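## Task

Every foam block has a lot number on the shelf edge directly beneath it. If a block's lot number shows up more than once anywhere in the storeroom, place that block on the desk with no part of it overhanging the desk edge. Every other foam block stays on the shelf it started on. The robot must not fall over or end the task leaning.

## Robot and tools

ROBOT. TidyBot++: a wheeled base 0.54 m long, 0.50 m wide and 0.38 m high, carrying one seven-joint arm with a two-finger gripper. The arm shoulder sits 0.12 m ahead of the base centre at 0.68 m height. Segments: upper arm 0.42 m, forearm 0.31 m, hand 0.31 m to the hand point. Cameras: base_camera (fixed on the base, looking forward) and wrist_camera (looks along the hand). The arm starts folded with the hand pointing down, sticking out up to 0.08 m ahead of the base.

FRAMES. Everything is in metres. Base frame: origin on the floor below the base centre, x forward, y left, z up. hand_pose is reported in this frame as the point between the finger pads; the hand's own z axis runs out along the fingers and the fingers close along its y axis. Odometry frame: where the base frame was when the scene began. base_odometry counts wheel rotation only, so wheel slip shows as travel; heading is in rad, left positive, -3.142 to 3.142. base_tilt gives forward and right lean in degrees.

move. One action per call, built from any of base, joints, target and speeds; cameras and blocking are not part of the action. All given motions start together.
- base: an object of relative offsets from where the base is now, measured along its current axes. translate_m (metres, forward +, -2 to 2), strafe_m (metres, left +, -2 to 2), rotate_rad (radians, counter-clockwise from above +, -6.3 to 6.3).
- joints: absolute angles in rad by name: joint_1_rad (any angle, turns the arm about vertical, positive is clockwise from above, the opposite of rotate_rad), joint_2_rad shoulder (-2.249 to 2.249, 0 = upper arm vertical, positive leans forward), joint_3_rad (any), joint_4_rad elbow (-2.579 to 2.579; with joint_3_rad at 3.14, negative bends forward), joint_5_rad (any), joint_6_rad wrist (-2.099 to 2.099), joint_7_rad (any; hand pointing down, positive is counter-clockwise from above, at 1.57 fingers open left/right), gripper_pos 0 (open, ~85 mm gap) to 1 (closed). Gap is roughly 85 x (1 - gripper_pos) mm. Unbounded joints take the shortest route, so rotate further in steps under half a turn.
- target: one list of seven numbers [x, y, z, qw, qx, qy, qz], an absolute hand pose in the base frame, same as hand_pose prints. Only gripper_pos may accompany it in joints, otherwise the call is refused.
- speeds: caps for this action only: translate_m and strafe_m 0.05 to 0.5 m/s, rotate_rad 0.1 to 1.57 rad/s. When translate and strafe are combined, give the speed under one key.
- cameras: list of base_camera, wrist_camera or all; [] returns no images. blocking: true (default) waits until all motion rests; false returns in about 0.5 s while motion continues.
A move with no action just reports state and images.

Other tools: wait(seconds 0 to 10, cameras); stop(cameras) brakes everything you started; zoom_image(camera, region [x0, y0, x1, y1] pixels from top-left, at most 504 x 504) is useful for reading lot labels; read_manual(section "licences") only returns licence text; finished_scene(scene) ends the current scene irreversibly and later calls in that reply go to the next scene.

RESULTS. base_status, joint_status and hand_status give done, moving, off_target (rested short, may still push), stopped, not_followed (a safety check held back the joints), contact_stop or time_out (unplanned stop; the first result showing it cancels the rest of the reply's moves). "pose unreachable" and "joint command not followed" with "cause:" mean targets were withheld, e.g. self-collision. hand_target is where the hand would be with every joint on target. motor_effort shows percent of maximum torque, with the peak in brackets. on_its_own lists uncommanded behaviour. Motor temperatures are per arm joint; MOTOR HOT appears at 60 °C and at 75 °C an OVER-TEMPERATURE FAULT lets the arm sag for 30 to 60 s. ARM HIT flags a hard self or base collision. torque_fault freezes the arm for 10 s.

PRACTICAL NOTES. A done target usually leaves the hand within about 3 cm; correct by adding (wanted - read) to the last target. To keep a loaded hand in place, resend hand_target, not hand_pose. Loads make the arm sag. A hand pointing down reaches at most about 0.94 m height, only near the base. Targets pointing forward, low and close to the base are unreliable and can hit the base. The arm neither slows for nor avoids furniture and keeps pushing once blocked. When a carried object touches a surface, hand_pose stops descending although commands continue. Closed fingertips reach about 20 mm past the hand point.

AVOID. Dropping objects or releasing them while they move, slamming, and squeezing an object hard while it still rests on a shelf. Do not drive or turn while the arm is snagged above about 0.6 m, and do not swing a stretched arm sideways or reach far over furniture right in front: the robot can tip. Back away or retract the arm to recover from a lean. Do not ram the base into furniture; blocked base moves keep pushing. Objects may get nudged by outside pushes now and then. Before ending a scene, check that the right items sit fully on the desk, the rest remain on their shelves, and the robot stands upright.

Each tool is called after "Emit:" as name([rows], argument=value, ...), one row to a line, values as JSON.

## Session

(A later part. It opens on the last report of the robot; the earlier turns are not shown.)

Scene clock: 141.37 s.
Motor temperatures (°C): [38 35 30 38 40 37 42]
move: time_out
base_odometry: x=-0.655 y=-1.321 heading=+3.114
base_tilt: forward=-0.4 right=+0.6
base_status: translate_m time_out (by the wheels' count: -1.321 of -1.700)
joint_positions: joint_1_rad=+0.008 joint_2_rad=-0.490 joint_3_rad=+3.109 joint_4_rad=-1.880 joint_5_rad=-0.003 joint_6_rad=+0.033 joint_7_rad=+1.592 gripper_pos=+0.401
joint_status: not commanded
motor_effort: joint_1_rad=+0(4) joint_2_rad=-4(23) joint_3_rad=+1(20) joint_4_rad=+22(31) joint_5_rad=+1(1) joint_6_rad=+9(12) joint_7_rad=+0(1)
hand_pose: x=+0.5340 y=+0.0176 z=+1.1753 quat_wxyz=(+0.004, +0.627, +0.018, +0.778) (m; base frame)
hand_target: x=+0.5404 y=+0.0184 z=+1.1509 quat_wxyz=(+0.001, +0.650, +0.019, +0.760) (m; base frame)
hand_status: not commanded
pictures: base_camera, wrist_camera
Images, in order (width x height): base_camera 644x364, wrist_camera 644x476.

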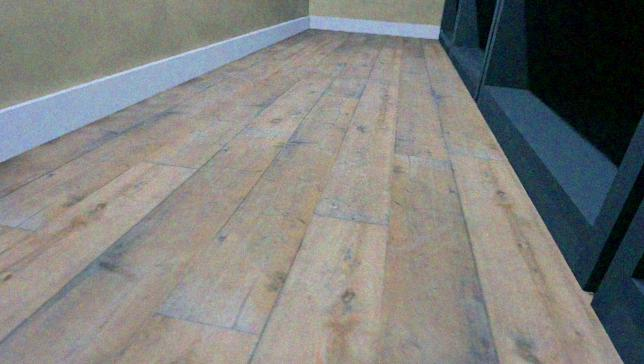

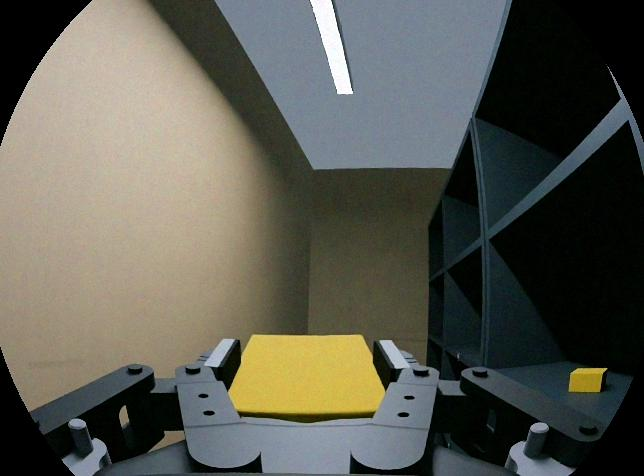

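Emit:
move(base={"translate_m":0.05,"strafe_m":0.08})

Emit:
move(base={"rotate_rad":-0.12})

Scene clock: 142.77 s.
Motor temperatures (°C): [38 35 30 37 40 37 42]
move: done
base_odometry: x=-0.707 y=-1.400 heading=+3.114
base_tilt: forward=-0.3 right=+0.6
base_status: done
joint_positions: joint_1_rad=+0.008 joint_2_rad=-0.489 joint_3_rad=+3.112 joint_4_rad=-1.880 joint_5_rad=-0.003 joint_6_rad=+0.033 joint_7_rad=+1.592 gripper_pos=+0.401
joint_status: not commanded
motor_effort: joint_1_rad=+0(3) joint_2_rad=-4(8) joint_3_rad=+1(4) joint_4_rad=+22(23) joint_5_rad=+1(1) joint_6_rad=+8(9) joint_7_rad=+0(1)
hand_pose: x=+0.5345 y=+0.0156 z=+1.1749 quat_wxyz=(+0.004, +0.628, +0.017, +0.778) (m; base frame)
hand_target: x=+0.5404 y=+0.0184 z=+1.1509 quat_wxyz=(+0.001, +0.650, +0.019, +0.760) (m; base frame)
hand_status: not commanded
pictures: base_camera, wrist_camera
Images, in order (width x height): base_camera 644x364, wrist_camera 644x476.

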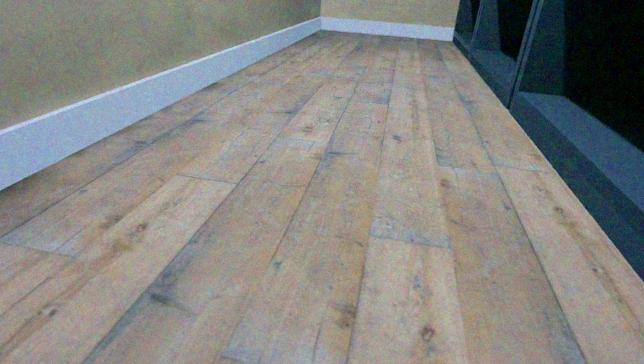

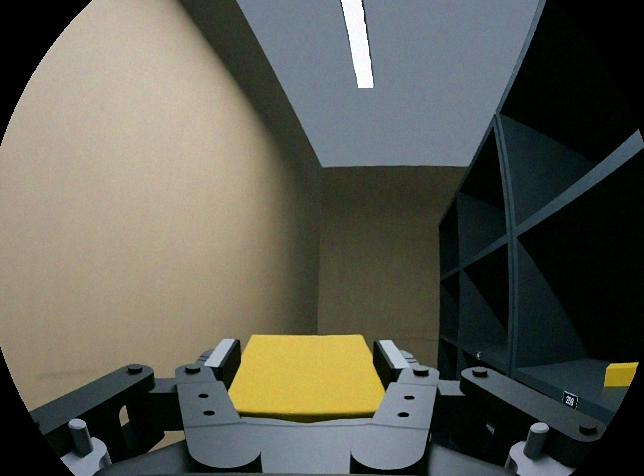

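Scene clock: 143.63 s.
Motor temperatures (°C): [38 35 30 37 40 37 42]
move: done
base_odometry: x=-0.707 y=-1.400 heading=+2.995
base_tilt: forward=-0.4 right=+0.6
base_status: done
joint_positions: joint_1_rad=+0.008 joint_2_rad=-0.489 joint_3_rad=+3.114 joint_4_rad=-1.880 joint_5_rad=-0.003 joint_6_rad=+0.033 joint_7_rad=+1.592 gripper_pos=+0.401
joint_status: not commanded
motor_effort: joint_1_rad=+0(1) joint_2_rad=-4(6) joint_3_rad=+1(3) joint_4_rad=+23(24) joint_5_rad=+1(1) joint_6_rad=+9(9) joint_7_rad=+0(1)
hand_pose: x=+0.5346 y=+0.0146 z=+1.1749 quat_wxyz=(+0.005, +0.628, +0.016, +0.778) (m; base frame)
hand_target: x=+0.5404 y=+0.0184 z=+1.1509 quat_wxyz=(+0.001, +0.650, +0.019, +0.760) (m; base frame)
hand_status: not commanded
pictures: base_camera, wrist_camera
Images, in order (width x height): base_camera 644x364, wrist_camera 644x476.

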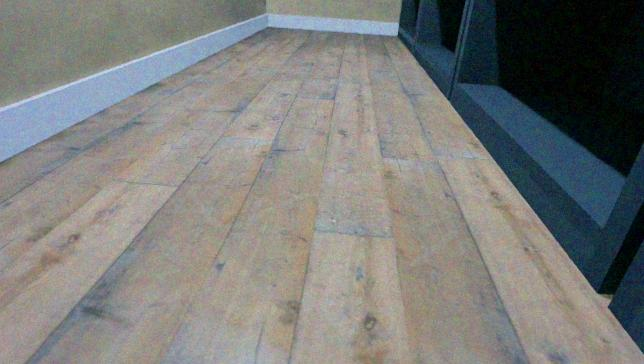

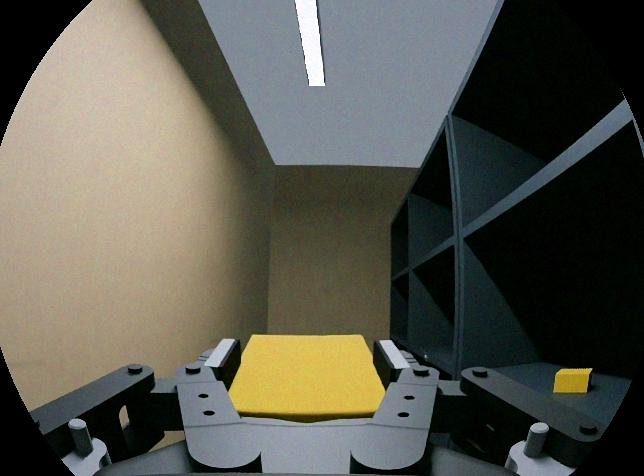

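Emit:
move(base={"strafe_m":0.17})

Emit:
move(base={"rotate_rad":-0.08})

Emit:
move(base={"translate_m":-0.7})

Scene clock: 145.47 s.
Motor temperatures (°C): [38 35 30 37 40 37 42]
move: done
base_odometry: x=-0.732 y=-1.569 heading=+2.993
base_tilt: forward=-0.4 right=+0.6
base_status: done
joint_positions: joint_1_rad=+0.008 joint_2_rad=-0.489 joint_3_rad=+3.112 joint_4_rad=-1.880 joint_5_rad=-0.003 joint_6_rad=+0.033 joint_7_rad=+1.592 gripper_pos=+0.401
joint_status: not commanded
motor_effort: joint_1_rad=-1(2) joint_2_rad=-5(5) joint_3_rad=+1(3) joint_4_rad=+22(23) joint_5_rad=+1(1) joint_6_rad=+9(10) joint_7_rad=+0(1)
hand_pose: x=+0.5345 y=+0.0161 z=+1.1749 quat_wxyz=(+0.004, +0.628, +0.017, +0.778) (m; base frame)
hand_target: x=+0.5404 y=+0.0184 z=+1.1509 quat_wxyz=(+0.001, +0.650, +0.019, +0.760) (m; base frame)
hand_status: not commanded
pictures: base_camera, wrist_camera
Images, in order (width x height): base_camera 644x364, wrist_camera 644x476.

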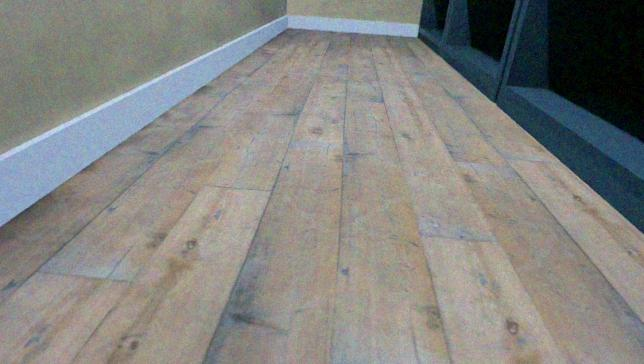

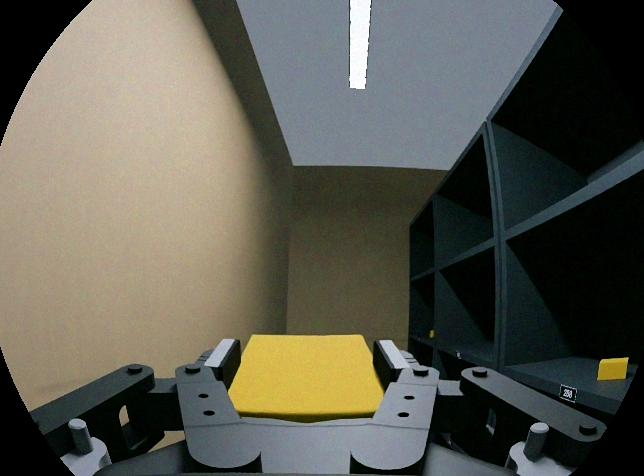

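Scene clock: 146.23 s.
Motor temperatures (°C): [38 35 30 37 40 37 42]
move: done
base_odometry: x=-0.732 y=-1.569 heading=+2.913
base_tilt: forward=-0.4 right=+0.6
base_status: done
joint_positions: joint_1_rad=+0.008 joint_2_rad=-0.489 joint_3_rad=+3.114 joint_4_rad=-1.880 joint_5_rad=-0.003 joint_6_rad=+0.033 joint_7_rad=+1.592 gripper_pos=+0.401
joint_status: not commanded
motor_effort: joint_1_rad=+0(2) joint_2_rad=-4(6) joint_3_rad=+1(3) joint_4_rad=+22(23) joint_5_rad=+1(1) joint_6_rad=+9(9) joint_7_rad=+0(1)
hand_pose: x=+0.5346 y=+0.0147 z=+1.1749 quat_wxyz=(+0.004, +0.628, +0.016, +0.778) (m; base frame)
hand_target: x=+0.5404 y=+0.0184 z=+1.1509 quat_wxyz=(+0.001, +0.650, +0.019, +0.760) (m; base frame)
hand_status: not commanded
pictures: base_camera, wrist_camera
Images, in order (width x height): base_camera 644x364, wrist_camera 644x476.

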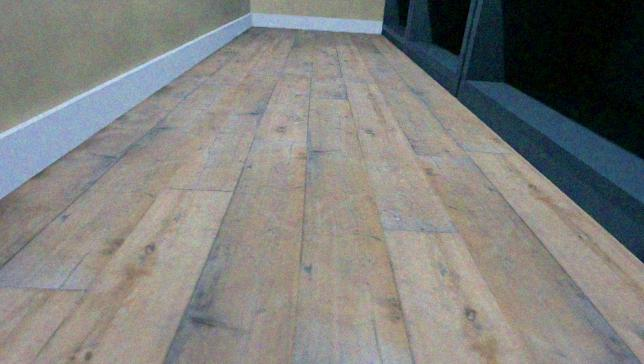

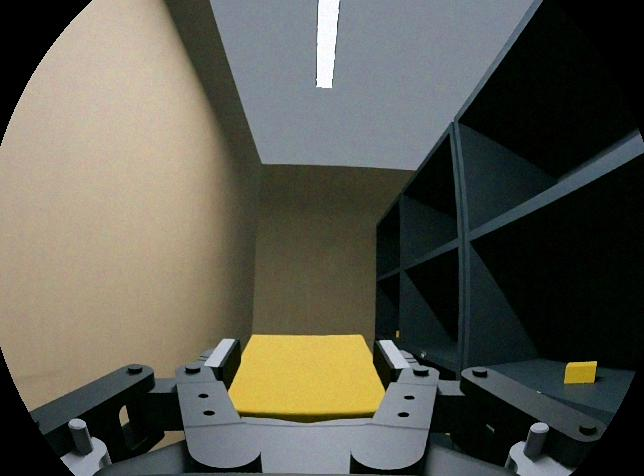

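Scene clock: 149.00 s.
Motor temperatures (°C): [38 35 30 37 40 37 42]
move: done
base_odometry: x=-0.050 y=-1.727 heading=+2.913
base_tilt: forward=-0.4 right=+0.6
base_status: done
joint_positions: joint_1_rad=+0.008 joint_2_rad=-0.489 joint_3_rad=+3.114 joint_4_rad=-1.880 joint_5_rad=-0.003 joint_6_rad=+0.033 joint_7_rad=+1.592 gripper_pos=+0.401
joint_status: not commanded
motor_effort: joint_1_rad=+0(1) joint_2_rad=-4(9) joint_3_rad=+1(2) joint_4_rad=+22(24) joint_5_rad=+1(1) joint_6_rad=+9(10) joint_7_rad=+0(1)
hand_pose: x=+0.5346 y=+0.0147 z=+1.1749 quat_wxyz=(+0.004, +0.628, +0.016, +0.778) (m; base frame)
hand_target: x=+0.5404 y=+0.0184 z=+1.1509 quat_wxyz=(+0.001, +0.650, +0.019, +0.760) (m; base frame)
hand_status: not commanded
pictures: base_camera, wrist_camera
Images, in order (width x height): base_camera 644x364, wrist_camera 644x476.

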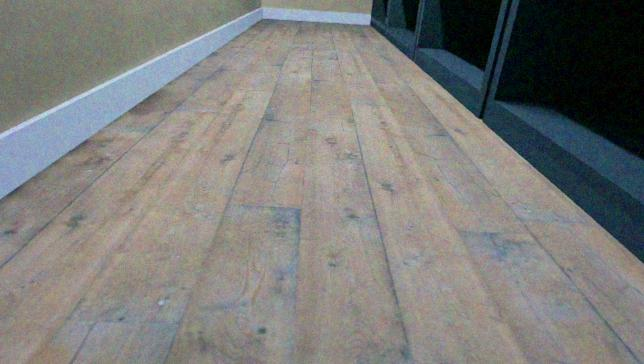

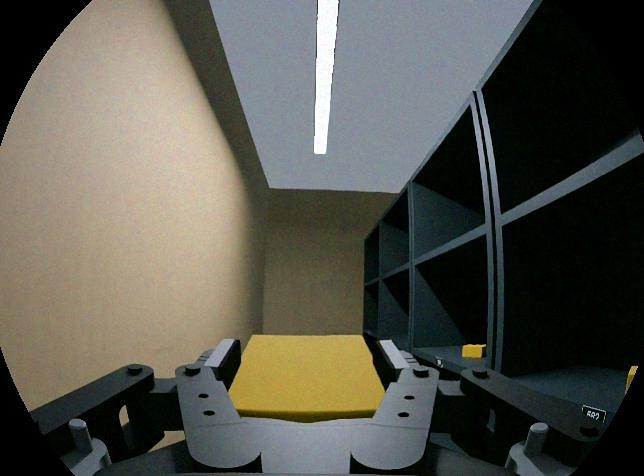

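Emit:
move(joints={"joint_2_rad":-0.374,"joint_4_rad":-2.52,"joint_6_rad":-0.9}, base={"translate_m":-0.14})

Emit:
move(base={"strafe_m":-1.6})

Scene clock: 151.77 s.
Motor temperatures (°C): [38 35 30 37 40 37 42]
move: done
base_odometry: x=+0.087 y=-1.760 heading=+2.913
base_tilt: forward=-0.4 right=+0.6
base_status: done
joint_positions: joint_1_rad=+0.008 joint_2_rad=-0.393 joint_3_rad=+3.114 joint_4_rad=-2.493 joint_5_rad=-0.003 joint_6_rad=-0.846 joint_7_rad=+1.592 gripper_pos=+0.401
joint_status: all done
motor_effort: joint_1_rad=+0(1) joint_2_rad=-1(7) joint_3_rad=+1(2) joint_4_rad=+16(24) joint_5_rad=+1(1) joint_6_rad=+2(11) joint_7_rad=+0(1)
hand_pose: x=+0.2895 y=+0.0044 z=+0.6064 quat_wxyz=(+0.004, +0.995, +0.019, +0.098) (m; base frame)
hand_target: x=+0.2583 y=+0.0053 z=+0.5924 quat_wxyz=(+0.003, +0.999, +0.023, +0.048) (m; base frame)
hand_status: not commanded
pictures: base_camera, wrist_camera
Images, in order (width x height): base_camera 644x364, wrist_camera 644x476.

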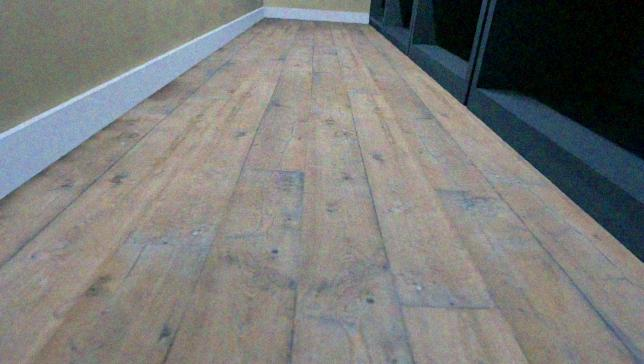

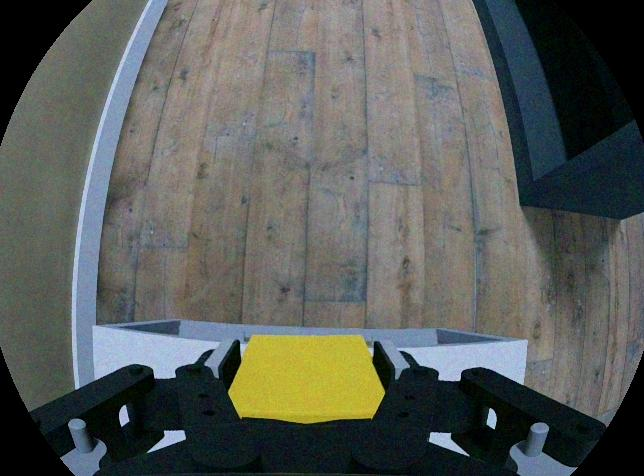

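Scene clock: 156.27 s.
Motor temperatures (°C): [38 35 30 37 40 37 42]
move: done
base_odometry: x=+0.450 y=-0.201 heading=+2.912
base_tilt: forward=-0.4 right=+0.6
base_status: done
joint_positions: joint_1_rad=+0.008 joint_2_rad=-0.391 joint_3_rad=+3.114 joint_4_rad=-2.493 joint_5_rad=-0.003 joint_6_rad=-0.849 joint_7_rad=+1.592 gripper_pos=+0.401
joint_status: not commanded
motor_effort: joint_1_rad=+0(1) joint_2_rad=-2(2) joint_3_rad=+1(2) joint_4_rad=+16(17) joint_5_rad=+1(1) joint_6_rad=+2(3) joint_7_rad=+0(1)
hand_pose: x=+0.2884 y=+0.0044 z=+0.6059 quat_wxyz=(+0.004, +0.995, +0.019, +0.095) (m; base frame)
hand_target: x=+0.2583 y=+0.0053 z=+0.5924 quat_wxyz=(+0.003, +0.999, +0.023, +0.048) (m; base frame)
hand_status: not commanded
pictures: base_camera, wrist_camera
Images, in order (width x height): base_camera 644x364, wrist_camera 644x476.

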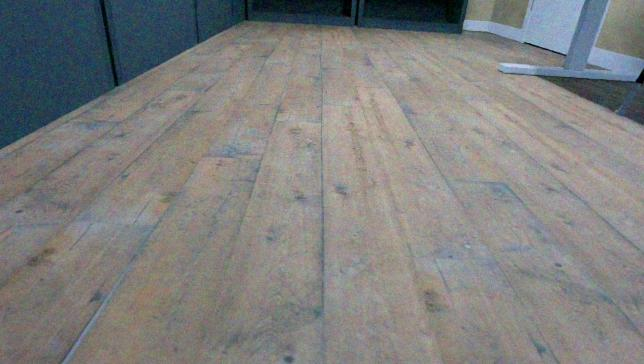

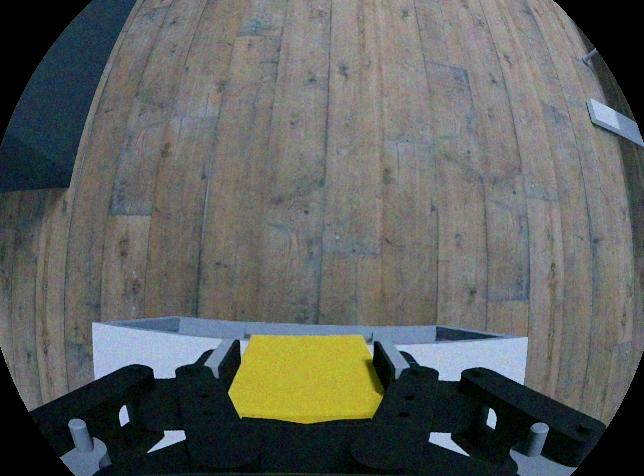

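Emit:
move(base={"translate_m":1.1})

Emit:
move(base={"rotate_rad":-1.57}, joints={"joint_2_rad":-0.6,"joint_4_rad":-2.1,"joint_6_rad":-0.5})

Scene clock: 164.90 s.
Motor temperatures (°C): [38 35 30 37 40 37 42]
move: done
base_odometry: x=-0.621 y=+0.049 heading=+2.911
base_tilt: forward=-0.3 right=+0.6
base_status: done
joint_positions: joint_1_rad=+0.008 joint_2_rad=-0.384 joint_3_rad=+3.114 joint_4_rad=-2.496 joint_5_rad=-0.003 joint_6_rad=-0.854 joint_7_rad=+1.592 gripper_pos=+0.401
joint_status: not commanded
motor_effort: joint_1_rad=+0(1) joint_2_rad=-1(3) joint_3_rad=+1(1) joint_4_rad=+16(17) joint_5_rad=+1(1) joint_6_rad=+2(3) joint_7_rad=+0(1)
hand_pose: x=+0.2852 y=+0.0043 z=+0.6035 quat_wxyz=(+0.004, +0.996, +0.019, +0.088) (m; base frame)
hand_target: x=+0.2583 y=+0.0053 z=+0.5924 quat_wxyz=(+0.003, +0.999, +0.023, +0.048) (m; base frame)
hand_status: not commanded
pictures: base_camera, wrist_camera
Images, in order (width x height): base_camera 644x364, wrist_camera 644x476.

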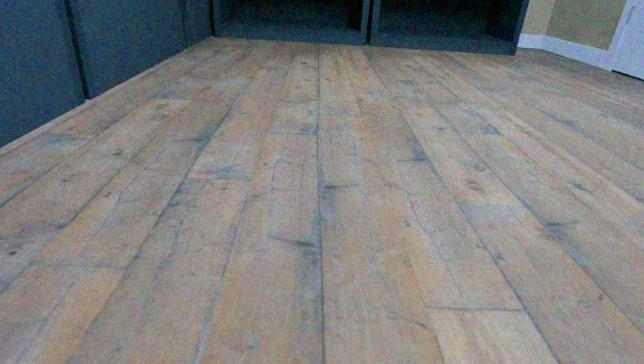

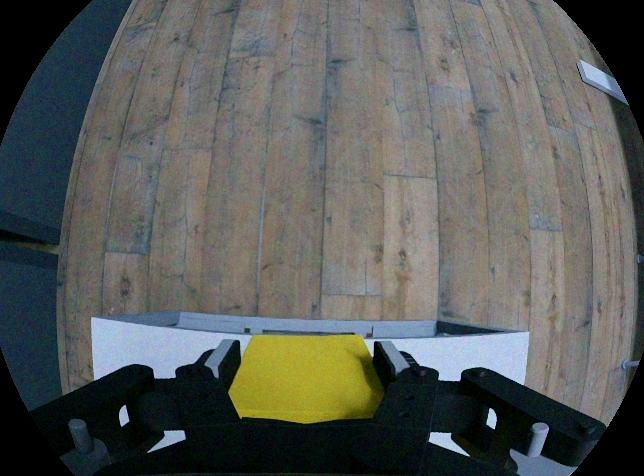

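Scene clock: 167.20 s.
Motor temperatures (°C): [38 35 30 37 40 37 42]
move: done
base_odometry: x=-0.621 y=+0.049 heading=+1.342
base_tilt: forward=-0.3 right=+0.6
base_status: done
joint_positions: joint_1_rad=+0.008 joint_2_rad=-0.583 joint_3_rad=+3.114 joint_4_rad=-2.112 joint_5_rad=-0.003 joint_6_rad=-0.557 joint_7_rad=+1.592 gripper_pos=+0.401
joint_status: all done
motor_effort: joint_1_rad=-1(1) joint_2_rad=-2(4) joint_3_rad=+1(2) joint_4_rad=+22(23) joint_5_rad=+1(2) joint_6_rad=+8(8) joint_7_rad=+0(1)
hand_pose: x=+0.4720 y=+0.0105 z=+0.8925 quat_wxyz=(+0.006, +0.864, +0.019, +0.503) (m; base frame)
hand_target: x=+0.4776 y=+0.0145 z=+0.9215 quat_wxyz=(+0.004, +0.841, +0.022, +0.540) (m; base frame)
hand_status: not commanded
pictures: base_camera, wrist_camera
Images, in order (width x height): base_camera 644x364, wrist_camera 644x476.

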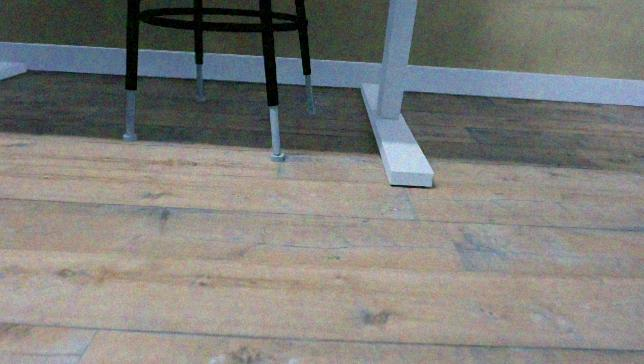

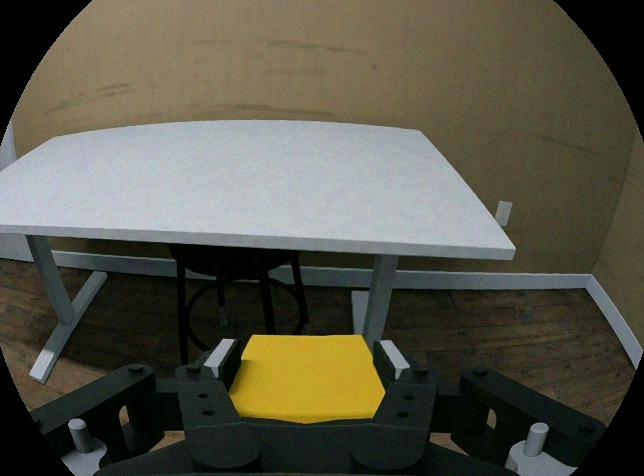

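Emit:
move(joints={"joint_2_rad":0.2,"joint_4_rad":-1.6,"joint_6_rad":0.05}, cameras=[])

Emit:
move(base={"translate_m":0.05}, joints={"joint_2_rad":0.745,"joint_4_rad":-1.22,"joint_6_rad":0.19})

Scene clock: 169.87 s.
Motor temperatures (°C): [38 35 30 37 40 37 42]
move: done
base_odometry: x=-0.621 y=+0.049 heading=+1.342
base_tilt: forward=-0.3 right=+0.6
base_status: not commanded
joint_positions: joint_1_rad=+0.008 joint_2_rad=+0.181 joint_3_rad=+3.114 joint_4_rad=-1.617 joint_5_rad=-0.003 joint_6_rad=-0.010 joint_7_rad=+1.592 gripper_pos=+0.401
joint_status: all done
motor_effort: joint_1_rad=-1(1) joint_2_rad=-28(30) joint_3_rad=+0(1) joint_4_rad=+22(24) joint_5_rad=+1(1) joint_6_rad=+9(11) joint_7_rad=+0(1)
hand_pose: x=+0.8032 y=+0.0133 z=+0.9515 quat_wxyz=(-0.002, +0.786, +0.013, +0.618) (m; base frame)
hand_target: x=+0.8144 y=+0.0193 z=+0.9674 quat_wxyz=(-0.006, +0.767, +0.015, +0.641) (m; base frame)
hand_status: not commanded
pictures: none
No camera images: "cameras" was empty.

Scene clock: 171.83 s.
Motor temperatures (°C): [38 35 30 37 40 37 42]
move: done
base_odometry: x=-0.610 y=+0.098 heading=+1.341
base_tilt: forward=-0.3 right=+0.6
base_status: done
joint_positions: joint_1_rad=+0.008 joint_2_rad=+0.724 joint_3_rad=+3.114 joint_4_rad=-1.236 joint_5_rad=-0.003 joint_6_rad=+0.133 joint_7_rad=+1.592 gripper_pos=+0.401
joint_status: all done
motor_effort: joint_1_rad=-1(2) joint_2_rad=-44(48) joint_3_rad=-1(1) joint_4_rad=+21(24) joint_5_rad=+1(1) joint_6_rad=+9(10) joint_7_rad=-1(1)
hand_pose: x=+0.9894 y=+0.0104 z=+0.7986 quat_wxyz=(-0.006, +0.792, +0.006, +0.611) (m; base frame)
hand_target: x=+0.9989 y=+0.0173 z=+0.8077 quat_wxyz=(-0.009, +0.775, +0.008, +0.631) (m; base frame)
hand_status: not commanded
pictures: base_camera, wrist_camera
Images, in order (width x height): base_camera 644x364, wrist_camera 644x476.

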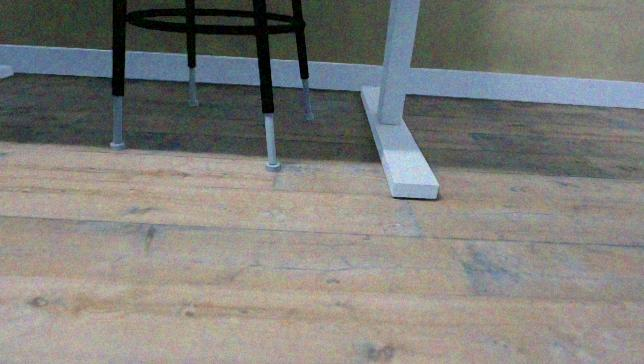

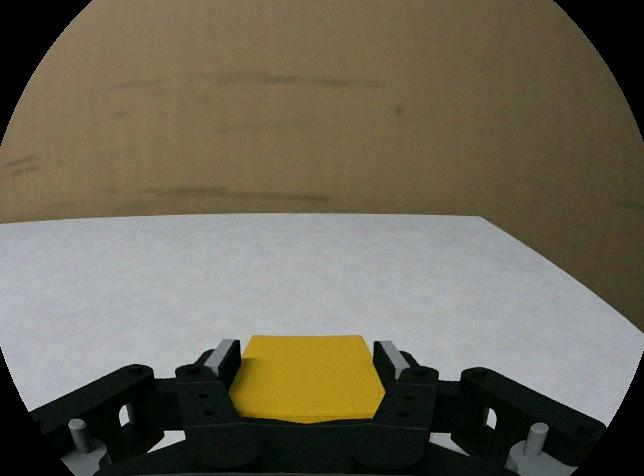

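Emit:
move(joints={"joint_2_rad":0.77,"joint_6_rad":0.215}, cameras=[])

Emit:
move(joints={"joint_2_rad":0.79,"joint_6_rad":0.235}, cameras=[])

Emit:
move(joints={"joint_2_rad":0.81,"joint_6_rad":0.255})

Scene clock: 172.83 s.
Motor temperatures (°C): [38 35 30 37 40 37 42]
move: done
base_odometry: x=-0.610 y=+0.098 heading=+1.341
base_tilt: forward=-0.3 right=+0.6
base_status: not commanded
joint_positions: joint_1_rad=+0.008 joint_2_rad=+0.740 joint_3_rad=+3.114 joint_4_rad=-1.234 joint_5_rad=-0.003 joint_6_rad=+0.162 joint_7_rad=+1.592 gripper_pos=+0.401
joint_status: all done
motor_effort: joint_1_rad=+0(1) joint_2_rad=-45(46) joint_3_rad=-1(1) joint_4_rad=+21(22) joint_5_rad=+1(1) joint_6_rad=+9(9) joint_7_rad=+0(1)
hand_pose: x=+0.9937 y=+0.0102 z=+0.7951 quat_wxyz=(-0.006, +0.787, +0.006, +0.617) (m; base frame)
hand_target: x=+1.0034 y=+0.0172 z=+0.7932 quat_wxyz=(-0.009, +0.775, +0.008, +0.631) (m; base frame)
hand_status: not commanded
pictures: none
No camera images: "cameras" was empty.

Scene clock: 173.47 s.
Motor temperatures (°C): [38 35 30 37 40 37 42]
move: done
base_odometry: x=-0.610 y=+0.098 heading=+1.341
base_tilt: forward=-0.3 right=+0.6
base_status: not commanded
joint_positions: joint_1_rad=+0.008 joint_2_rad=+0.754 joint_3_rad=+3.114 joint_4_rad=-1.233 joint_5_rad=-0.003 joint_6_rad=+0.185 joint_7_rad=+1.592 gripper_pos=+0.401
joint_status: all done
motor_effort: joint_1_rad=-1(1) joint_2_rad=-43(45) joint_3_rad=-1(1) joint_4_rad=+20(22) joint_5_rad=+1(1) joint_6_rad=+7(9) joint_7_rad=+0(1)
hand_pose: x=+0.9973 y=+0.0100 z=+0.7905 quat_wxyz=(-0.005, +0.784, +0.006, +0.621) (m; base frame)
hand_target: x=+1.0068 y=+0.0170 z=+0.7816 quat_wxyz=(-0.009, +0.775, +0.008, +0.631) (m; base frame)
hand_status: not commanded
pictures: none
No camera images: "cameras" was empty.

Scene clock: 174.07 s.
Motor temperatures (°C): [38 35 30 37 40 37 42]
move: off_target
base_odometry: x=-0.610 y=+0.098 heading=+1.341
base_tilt: forward=-0.3 right=+0.6
base_status: not commanded
joint_positions: joint_1_rad=+0.008 joint_2_rad=+0.765 joint_3_rad=+3.114 joint_4_rad=-1.231 joint_5_rad=-0.003 joint_6_rad=+0.209 joint_7_rad=+1.592 gripper_pos=+0.401
joint_status: joint_2_rad off_target (ended at +0.765, target +0.810); the others done
motor_effort: joint_1_rad=+0(1) joint_2_rad=-43(45) joint_3_rad=-1(1) joint_4_rad=+20(21) joint_5_rad=+1(1) joint_6_rad=+8(9) joint_7_rad=+0(0)
hand_pose: x=+1.0005 y=+0.0099 z=+0.7897 quat_wxyz=(-0.005, +0.779, +0.006, +0.627) (m; base frame)
hand_target: x=+1.0100 y=+0.0169 z=+0.7699 quat_wxyz=(-0.009, +0.775, +0.007, +0.631) (m; base frame)
hand_status: not commanded
pictures: base_camera, wrist_camera
Images, in order (width x height): base_camera 644x364, wrist_camera 644x476.

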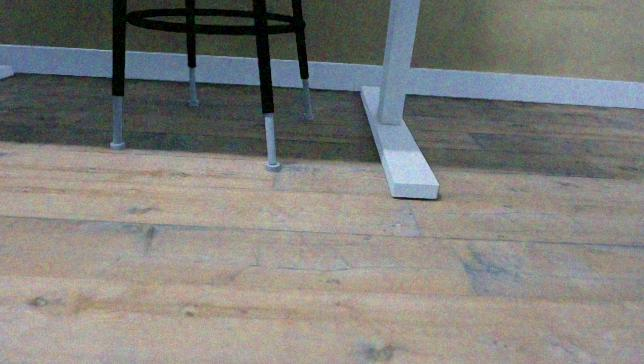

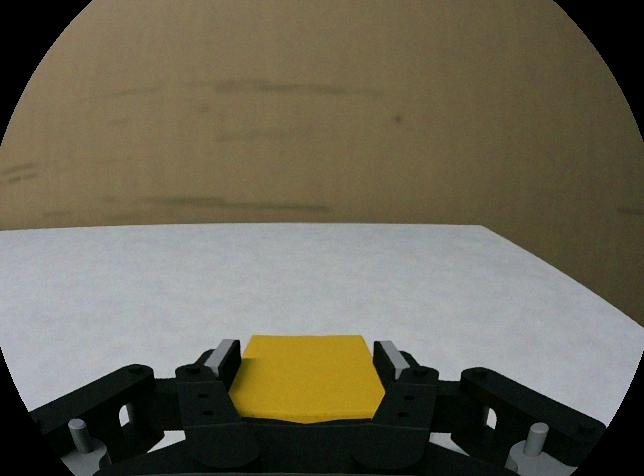

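Emit:
move(joints={"joint_2_rad":0.825,"joint_6_rad":0.36}, cameras=[])

Emit:
move(joints={"joint_2_rad":0.85}, cameras=[])

Emit:
move(joints={"joint_2_rad":0.87})

Scene clock: 174.90 s.
Motor temperatures (°C): [38 35 30 37 40 37 42]
move: done
base_odometry: x=-0.610 y=+0.098 heading=+1.341
base_tilt: forward=-0.3 right=+0.6
base_status: not commanded
joint_positions: joint_1_rad=+0.008 joint_2_rad=+0.794 joint_3_rad=+3.114 joint_4_rad=-1.231 joint_5_rad=-0.003 joint_6_rad=+0.319 joint_7_rad=+1.592 gripper_pos=+0.401
joint_status: all done
motor_effort: joint_1_rad=+0(1) joint_2_rad=-46(47) joint_3_rad=-1(1) joint_4_rad=+20(22) joint_5_rad=+1(1) joint_6_rad=+9(10) joint_7_rad=+0(1)
hand_pose: x=+1.0098 y=+0.0091 z=+0.7972 quat_wxyz=(-0.005, +0.753, +0.004, +0.658) (m; base frame)
hand_target: x=+1.0166 y=+0.0162 z=+0.7887 quat_wxyz=(-0.008, +0.746, +0.006, +0.666) (m; base frame)
hand_status: not commanded
pictures: none
No camera images: "cameras" was empty.

Scene clock: 175.70 s.
Motor temperatures (°C): [38 35 30 37 40 37 42]
move: off_target
base_odometry: x=-0.610 y=+0.098 heading=+1.341
base_tilt: forward=-0.3 right=+0.6
base_status: not commanded
joint_positions: joint_1_rad=+0.008 joint_2_rad=+0.810 joint_3_rad=+3.114 joint_4_rad=-1.228 joint_5_rad=-0.003 joint_6_rad=+0.324 joint_7_rad=+1.592 gripper_pos=+0.401
joint_status: joint_2_rad off_target (ended at +0.810, target +0.850)
motor_effort: joint_1_rad=+0(1) joint_2_rad=-43(48) joint_3_rad=-1(1) joint_4_rad=+19(21) joint_5_rad=+1(1) joint_6_rad=+8(9) joint_7_rad=+0(1)
hand_pose: x=+1.0121 y=+0.0091 z=+0.7860 quat_wxyz=(-0.005, +0.756, +0.004, +0.655) (m; base frame)
hand_target: x=+1.0190 y=+0.0162 z=+0.7663 quat_wxyz=(-0.008, +0.754, +0.006, +0.656) (m; base frame)
hand_status: not commanded
pictures: none
No camera images: "cameras" was empty.

Scene clock: 176.27 s.
Motor temperatures (°C): [38 35 30 37 40 37 42]
move: off_target
base_odometry: x=-0.610 y=+0.098 heading=+1.341
base_tilt: forward=-0.3 right=+0.6
base_status: not commanded
joint_positions: joint_1_rad=+0.008 joint_2_rad=+0.814 joint_3_rad=+3.114 joint_4_rad=-1.224 joint_5_rad=-0.003 joint_6_rad=+0.326 joint_7_rad=+1.592 gripper_pos=+0.401
joint_status: joint_2_rad off_target (ended at +0.814, target +0.870)
motor_effort: joint_1_rad=-1(1) joint_2_rad=-42(44) joint_3_rad=-1(1) joint_4_rad=+19(20) joint_5_rad=+0(1) joint_6_rad=+8(8) joint_7_rad=-1(1)
hand_pose: x=+1.0134 y=+0.0090 z=+0.7858 quat_wxyz=(-0.005, +0.755, +0.004, +0.656) (m; base frame)
hand_target: x=+1.0205 y=+0.0162 z=+0.7482 quat_wxyz=(-0.008, +0.761, +0.006, +0.649) (m; base frame)
hand_status: not commanded
pictures: base_camera, wrist_camera
Images, in order (width x height): base_camera 644x364, wrist_camera 644x476.

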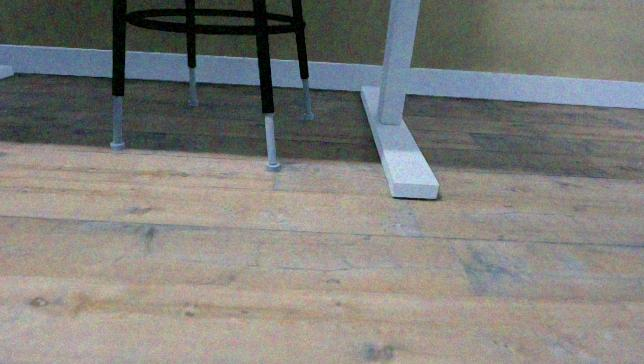

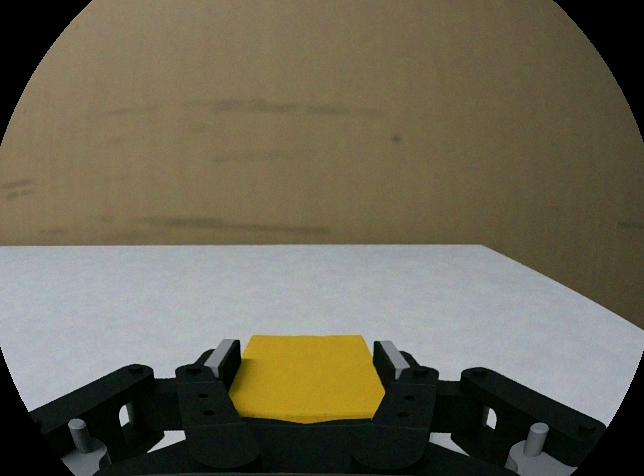

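Emit:
move(joints={"joint_2_rad":0.84,"gripper_pos":0.3}, cameras=[])

Emit:
move(joints={"gripper_pos":0}, cameras=[])

Emit:
move(joints={"joint_2_rad":0.76}, cameras=[])

Emit:
move(base={"translate_m":-0.3}, joints={"joint_2_rad":0.6})

Emit:
move(joints={"joint_2_rad":-0.37,"joint_4_rad":-2.52,"joint_6_rad":0.3})

Emit:
move(base={"rotate_rad":1.57})

Scene clock: 177.23 s.
Motor temperatures (°C): [38 35 30 37 40 37 42]
move: done
base_odometry: x=-0.610 y=+0.098 heading=+1.341
base_tilt: forward=-0.3 right=+0.6
base_status: not commanded
joint_positions: joint_1_rad=+0.008 joint_2_rad=+0.815 joint_3_rad=+3.114 joint_4_rad=-1.224 joint_5_rad=-0.003 joint_6_rad=+0.326 joint_7_rad=+1.592 gripper_pos=+0.300
joint_status: all done
motor_effort: joint_1_rad=-1(1) joint_2_rad=-46(47) joint_3_rad=-1(1) joint_4_rad=+20(22) joint_5_rad=+1(1) joint_6_rad=+8(9) joint_7_rad=+0(1)
hand_pose: x=+1.0135 y=+0.0090 z=+0.7843 quat_wxyz=(-0.005, +0.756, +0.004, +0.655) (m; base frame)
hand_target: x=+1.0181 y=+0.0162 z=+0.7752 quat_wxyz=(-0.008, +0.751, +0.006, +0.660) (m; base frame)
hand_status: not commanded
pictures: none
No camera images: "cameras" was empty.

Scene clock: 177.93 s.
Motor temperatures (°C): [38 35 30 37 40 37 42]
move: done
base_odometry: x=-0.610 y=+0.098 heading=+1.341
base_tilt: forward=-0.3 right=+0.6
base_status: not commanded
joint_positions: joint_1_rad=+0.008 joint_2_rad=+0.815 joint_3_rad=+3.114 joint_4_rad=-1.224 joint_5_rad=-0.003 joint_6_rad=+0.326 joint_7_rad=+1.592 gripper_pos=+0.000
joint_status: all done
motor_effort: joint_1_rad=+0(1) joint_2_rad=-46(47) joint_3_rad=-1(1) joint_4_rad=+21(21) joint_5_rad=+1(1) joint_6_rad=+8(9) joint_7_rad=+0(1)
hand_pose: x=+1.0135 y=+0.0090 z=+0.7843 quat_wxyz=(-0.005, +0.756, +0.004, +0.655) (m; base frame)
hand_target: x=+1.0181 y=+0.0162 z=+0.7752 quat_wxyz=(-0.008, +0.751, +0.006, +0.660) (m; base frame)
hand_status: not commanded
pictures: none
No camera images: "cameras" was empty.

Scene clock: 178.93 s.
Motor temperatures (°C): [38 36 30 37 40 37 42]
move: done
base_odometry: x=-0.610 y=+0.098 heading=+1.341
base_tilt: forward=-0.3 right=+0.6
base_status: not commanded
joint_positions: joint_1_rad=+0.008 joint_2_rad=+0.741 joint_3_rad=+3.114 joint_4_rad=-1.223 joint_5_rad=-0.003 joint_6_rad=+0.326 joint_7_rad=+1.592 gripper_pos=+0.000
joint_status: all done
motor_effort: joint_1_rad=+0(1) joint_2_rad=-45(49) joint_3_rad=-1(1) joint_4_rad=+21(23) joint_5_rad=+1(1) joint_6_rad=+9(10) joint_7_rad=+0(1)
hand_pose: x=+1.0038 y=+0.0091 z=+0.8514 quat_wxyz=(-0.005, +0.730, +0.004, +0.683) (m; base frame)
hand_target: x=+1.0078 y=+0.0162 z=+0.8468 quat_wxyz=(-0.008, +0.724, +0.006, +0.690) (m; base frame)
hand_status: not commanded
pictures: none
No camera images: "cameras" was empty.

Scene clock: 180.97 s.
Motor temperatures (°C): [38 36 30 37 40 37 42]
move: done
base_odometry: x=-0.678 y=-0.194 heading=+1.340
base_tilt: forward=-0.3 right=+0.6
base_status: done
joint_positions: joint_1_rad=+0.005 joint_2_rad=+0.578 joint_3_rad=+3.114 joint_4_rad=-1.214 joint_5_rad=-0.003 joint_6_rad=+0.326 joint_7_rad=+1.592 gripper_pos=+0.000
joint_status: all done
motor_effort: joint_1_rad=-1(4) joint_2_rad=-41(50) joint_3_rad=-1(2) joint_4_rad=+22(24) joint_5_rad=+1(1) joint_6_rad=+9(10) joint_7_rad=-1(1)
hand_pose: x=+0.9647 y=+0.0118 z=+0.9982 quat_wxyz=(-0.005, +0.669, +0.006, +0.743) (m; base frame)
hand_target: x=+0.9701 y=+0.0162 z=+0.9863 quat_wxyz=(-0.008, +0.667, +0.007, +0.745) (m; base frame)
hand_status: not commanded
pictures: base_camera, wrist_camera
Images, in order (width x height): base_camera 644x364, wrist_camera 644x476.

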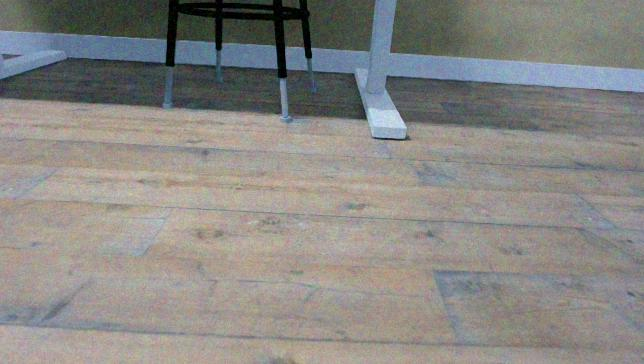

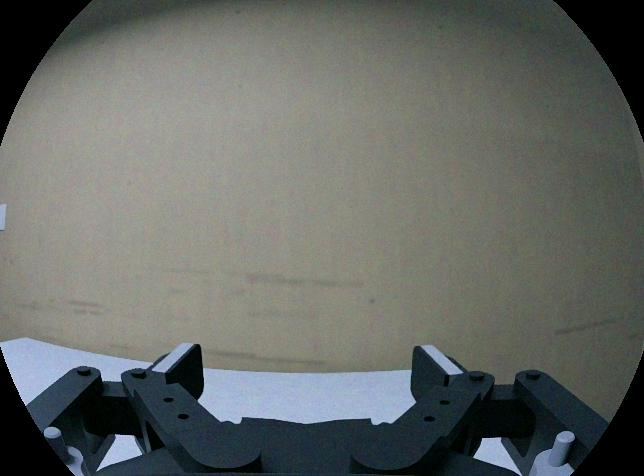

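Scene clock: 183.53 s.
Motor temperatures (°C): [38 36 30 37 40 37 42]
move: done
base_odometry: x=-0.678 y=-0.194 heading=+1.340
base_tilt: forward=-0.4 right=+0.6
base_status: not commanded
joint_positions: joint_1_rad=+0.005 joint_2_rad=-0.358 joint_3_rad=+3.114 joint_4_rad=-2.491 joint_5_rad=-0.003 joint_6_rad=+0.326 joint_7_rad=+1.592 gripper_pos=+0.000
joint_status: all done
motor_effort: joint_1_rad=+0(1) joint_2_rad=-6(43) joint_3_rad=+1(1) joint_4_rad=+20(23) joint_5_rad=+1(1) joint_6_rad=+9(10) joint_7_rad=+0(1)
hand_pose: x=+0.5398 y=+0.0114 z=+0.8357 quat_wxyz=(+0.003, +0.785, +0.018, +0.619) (m; base frame)
hand_target: x=+0.5287 y=+0.0134 z=+0.8160 quat_wxyz=(+0.002, +0.798, +0.020, +0.602) (m; base frame)
hand_status: not commanded
pictures: base_camera, wrist_camera
Images, in order (width x height): base_camera 644x364, wrist_camera 644x476.

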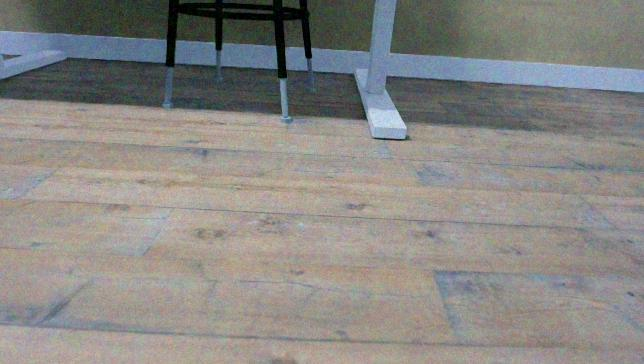

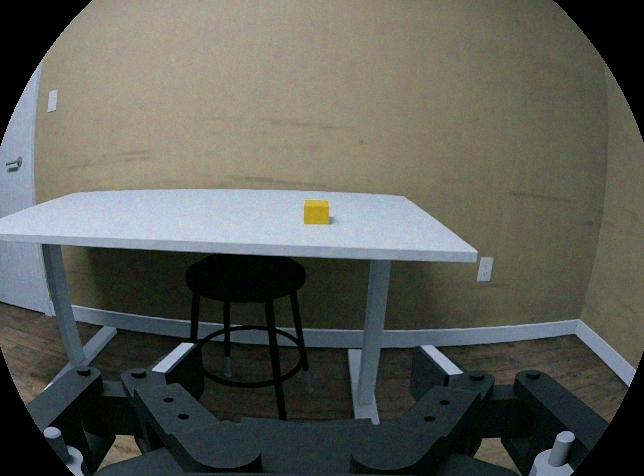

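Scene clock: 185.83 s.
Motor temperatures (°C): [38 36 30 37 40 37 42]
move: done
base_odometry: x=-0.678 y=-0.194 heading=+2.909
base_tilt: forward=-0.4 right=+0.6
base_status: done
joint_positions: joint_1_rad=+0.005 joint_2_rad=-0.359 joint_3_rad=+3.114 joint_4_rad=-2.491 joint_5_rad=-0.003 joint_6_rad=+0.326 joint_7_rad=+1.592 gripper_pos=+0.000
joint_status: not commanded
motor_effort: joint_1_rad=+0(2) joint_2_rad=-7(7) joint_3_rad=+1(2) joint_4_rad=+19(20) joint_5_rad=+1(1) joint_6_rad=+9(9) joint_7_rad=+0(1)
hand_pose: x=+0.5397 y=+0.0115 z=+0.8358 quat_wxyz=(+0.003, +0.785, +0.018, +0.619) (m; base frame)
hand_target: x=+0.5287 y=+0.0134 z=+0.8160 quat_wxyz=(+0.002, +0.798, +0.020, +0.602) (m; base frame)
hand_status: not commanded
pictures: base_camera, wrist_camera
Images, in order (width x height): base_camera 644x364, wrist_camera 644x476.

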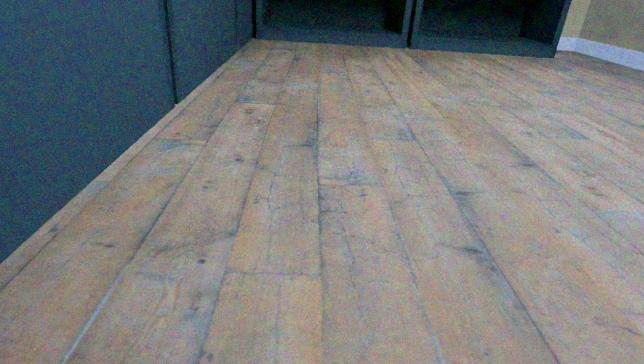

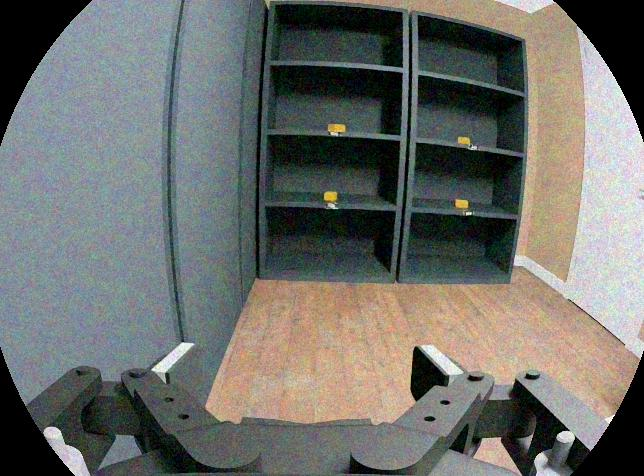

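Emit:
move(base={"translate_m":1.6,"strafe_m":-0.12}, joints={"joint_2_rad":-0.485,"joint_4_rad":-1.9,"joint_6_rad":-0.2})

Scene clock: 190.67 s.
Motor temperatures (°C): [38 36 30 37 40 37 42]
move: done
base_odometry: x=-2.208 y=+0.291 heading=+2.911
base_tilt: forward=-0.3 right=+0.6
base_status: done
joint_positions: joint_1_rad=+0.005 joint_2_rad=-0.475 joint_3_rad=+3.114 joint_4_rad=-1.913 joint_5_rad=-0.003 joint_6_rad=-0.153 joint_7_rad=+1.592 gripper_pos=+0.000
joint_status: all done
motor_effort: joint_1_rad=+0(1) joint_2_rad=-5(9) joint_3_rad=+1(1) joint_4_rad=+22(23) joint_5_rad=+1(1) joint_6_rad=+9(10) joint_7_rad=+0(1)
hand_pose: x=+0.5490 y=+0.0153 z=+1.0909 quat_wxyz=(+0.004, +0.714, +0.018, +0.700) (m; base frame)
hand_target: x=+0.5438 y=+0.0180 z=+1.0888 quat_wxyz=(+0.001, +0.722, +0.020, +0.691) (m; base frame)
hand_status: not commanded
pictures: base_camera, wrist_camera
Images, in order (width x height): base_camera 644x364, wrist_camera 644x476.

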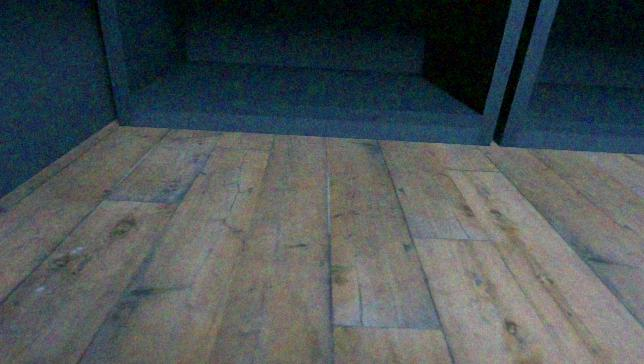

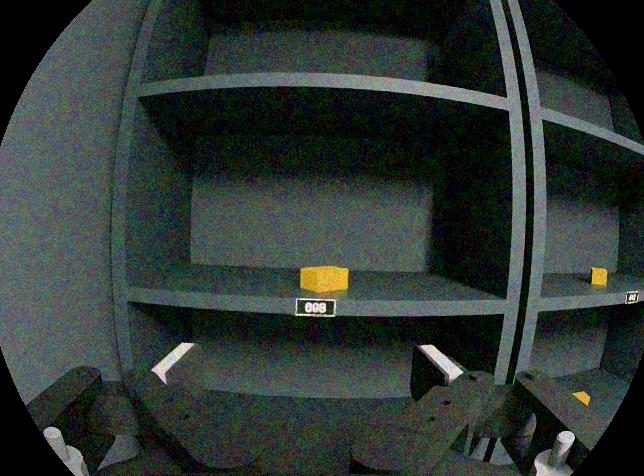

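Emit:
move(base={"translate_m":0.4,"strafe_m":-0.075}, joints={"joint_2_rad":-0.165,"joint_4_rad":-1.87,"joint_6_rad":0.15,"gripper_pos":1})

Scene clock: 194.40 s.
Motor temperatures (°C): [38 36 30 37 40 37 42]
move: done
base_odometry: x=-2.580 y=+0.455 heading=+2.912
base_tilt: forward=-0.3 right=+0.6
base_status: done
joint_positions: joint_1_rad=+0.005 joint_2_rad=-0.163 joint_3_rad=+3.114 joint_4_rad=-1.883 joint_5_rad=-0.003 joint_6_rad=+0.094 joint_7_rad=+1.592 gripper_pos=+0.999
joint_status: all done
motor_effort: joint_1_rad=+0(1) joint_2_rad=-16(20) joint_3_rad=+0(2) joint_4_rad=+22(24) joint_5_rad=+1(1) joint_6_rad=+9(10) joint_7_rad=+0(1)
hand_pose: x=+0.6720 y=+0.0154 z=+1.0327 quat_wxyz=(+0.000, +0.726, +0.016, +0.687) (m; base frame)
hand_target: x=+0.6721 y=+0.0187 z=+1.0596 quat_wxyz=(-0.002, +0.701, +0.017, +0.713) (m; base frame)
hand_status: not commanded
pictures: base_camera, wrist_camera
Images, in order (width x height): base_camera 644x364, wrist_camera 644x476.

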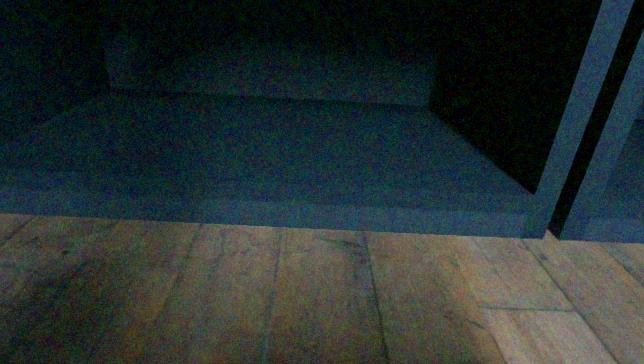

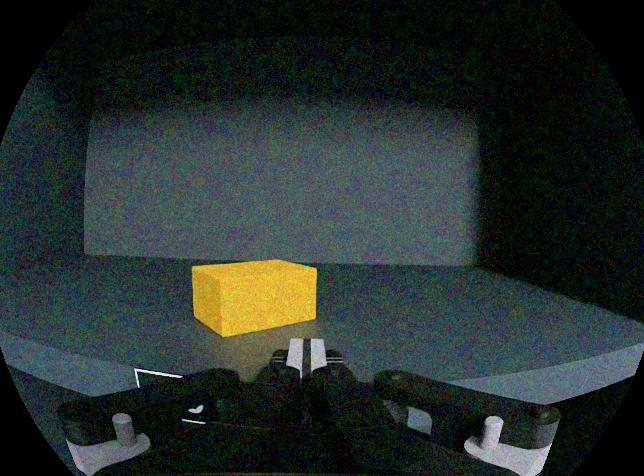

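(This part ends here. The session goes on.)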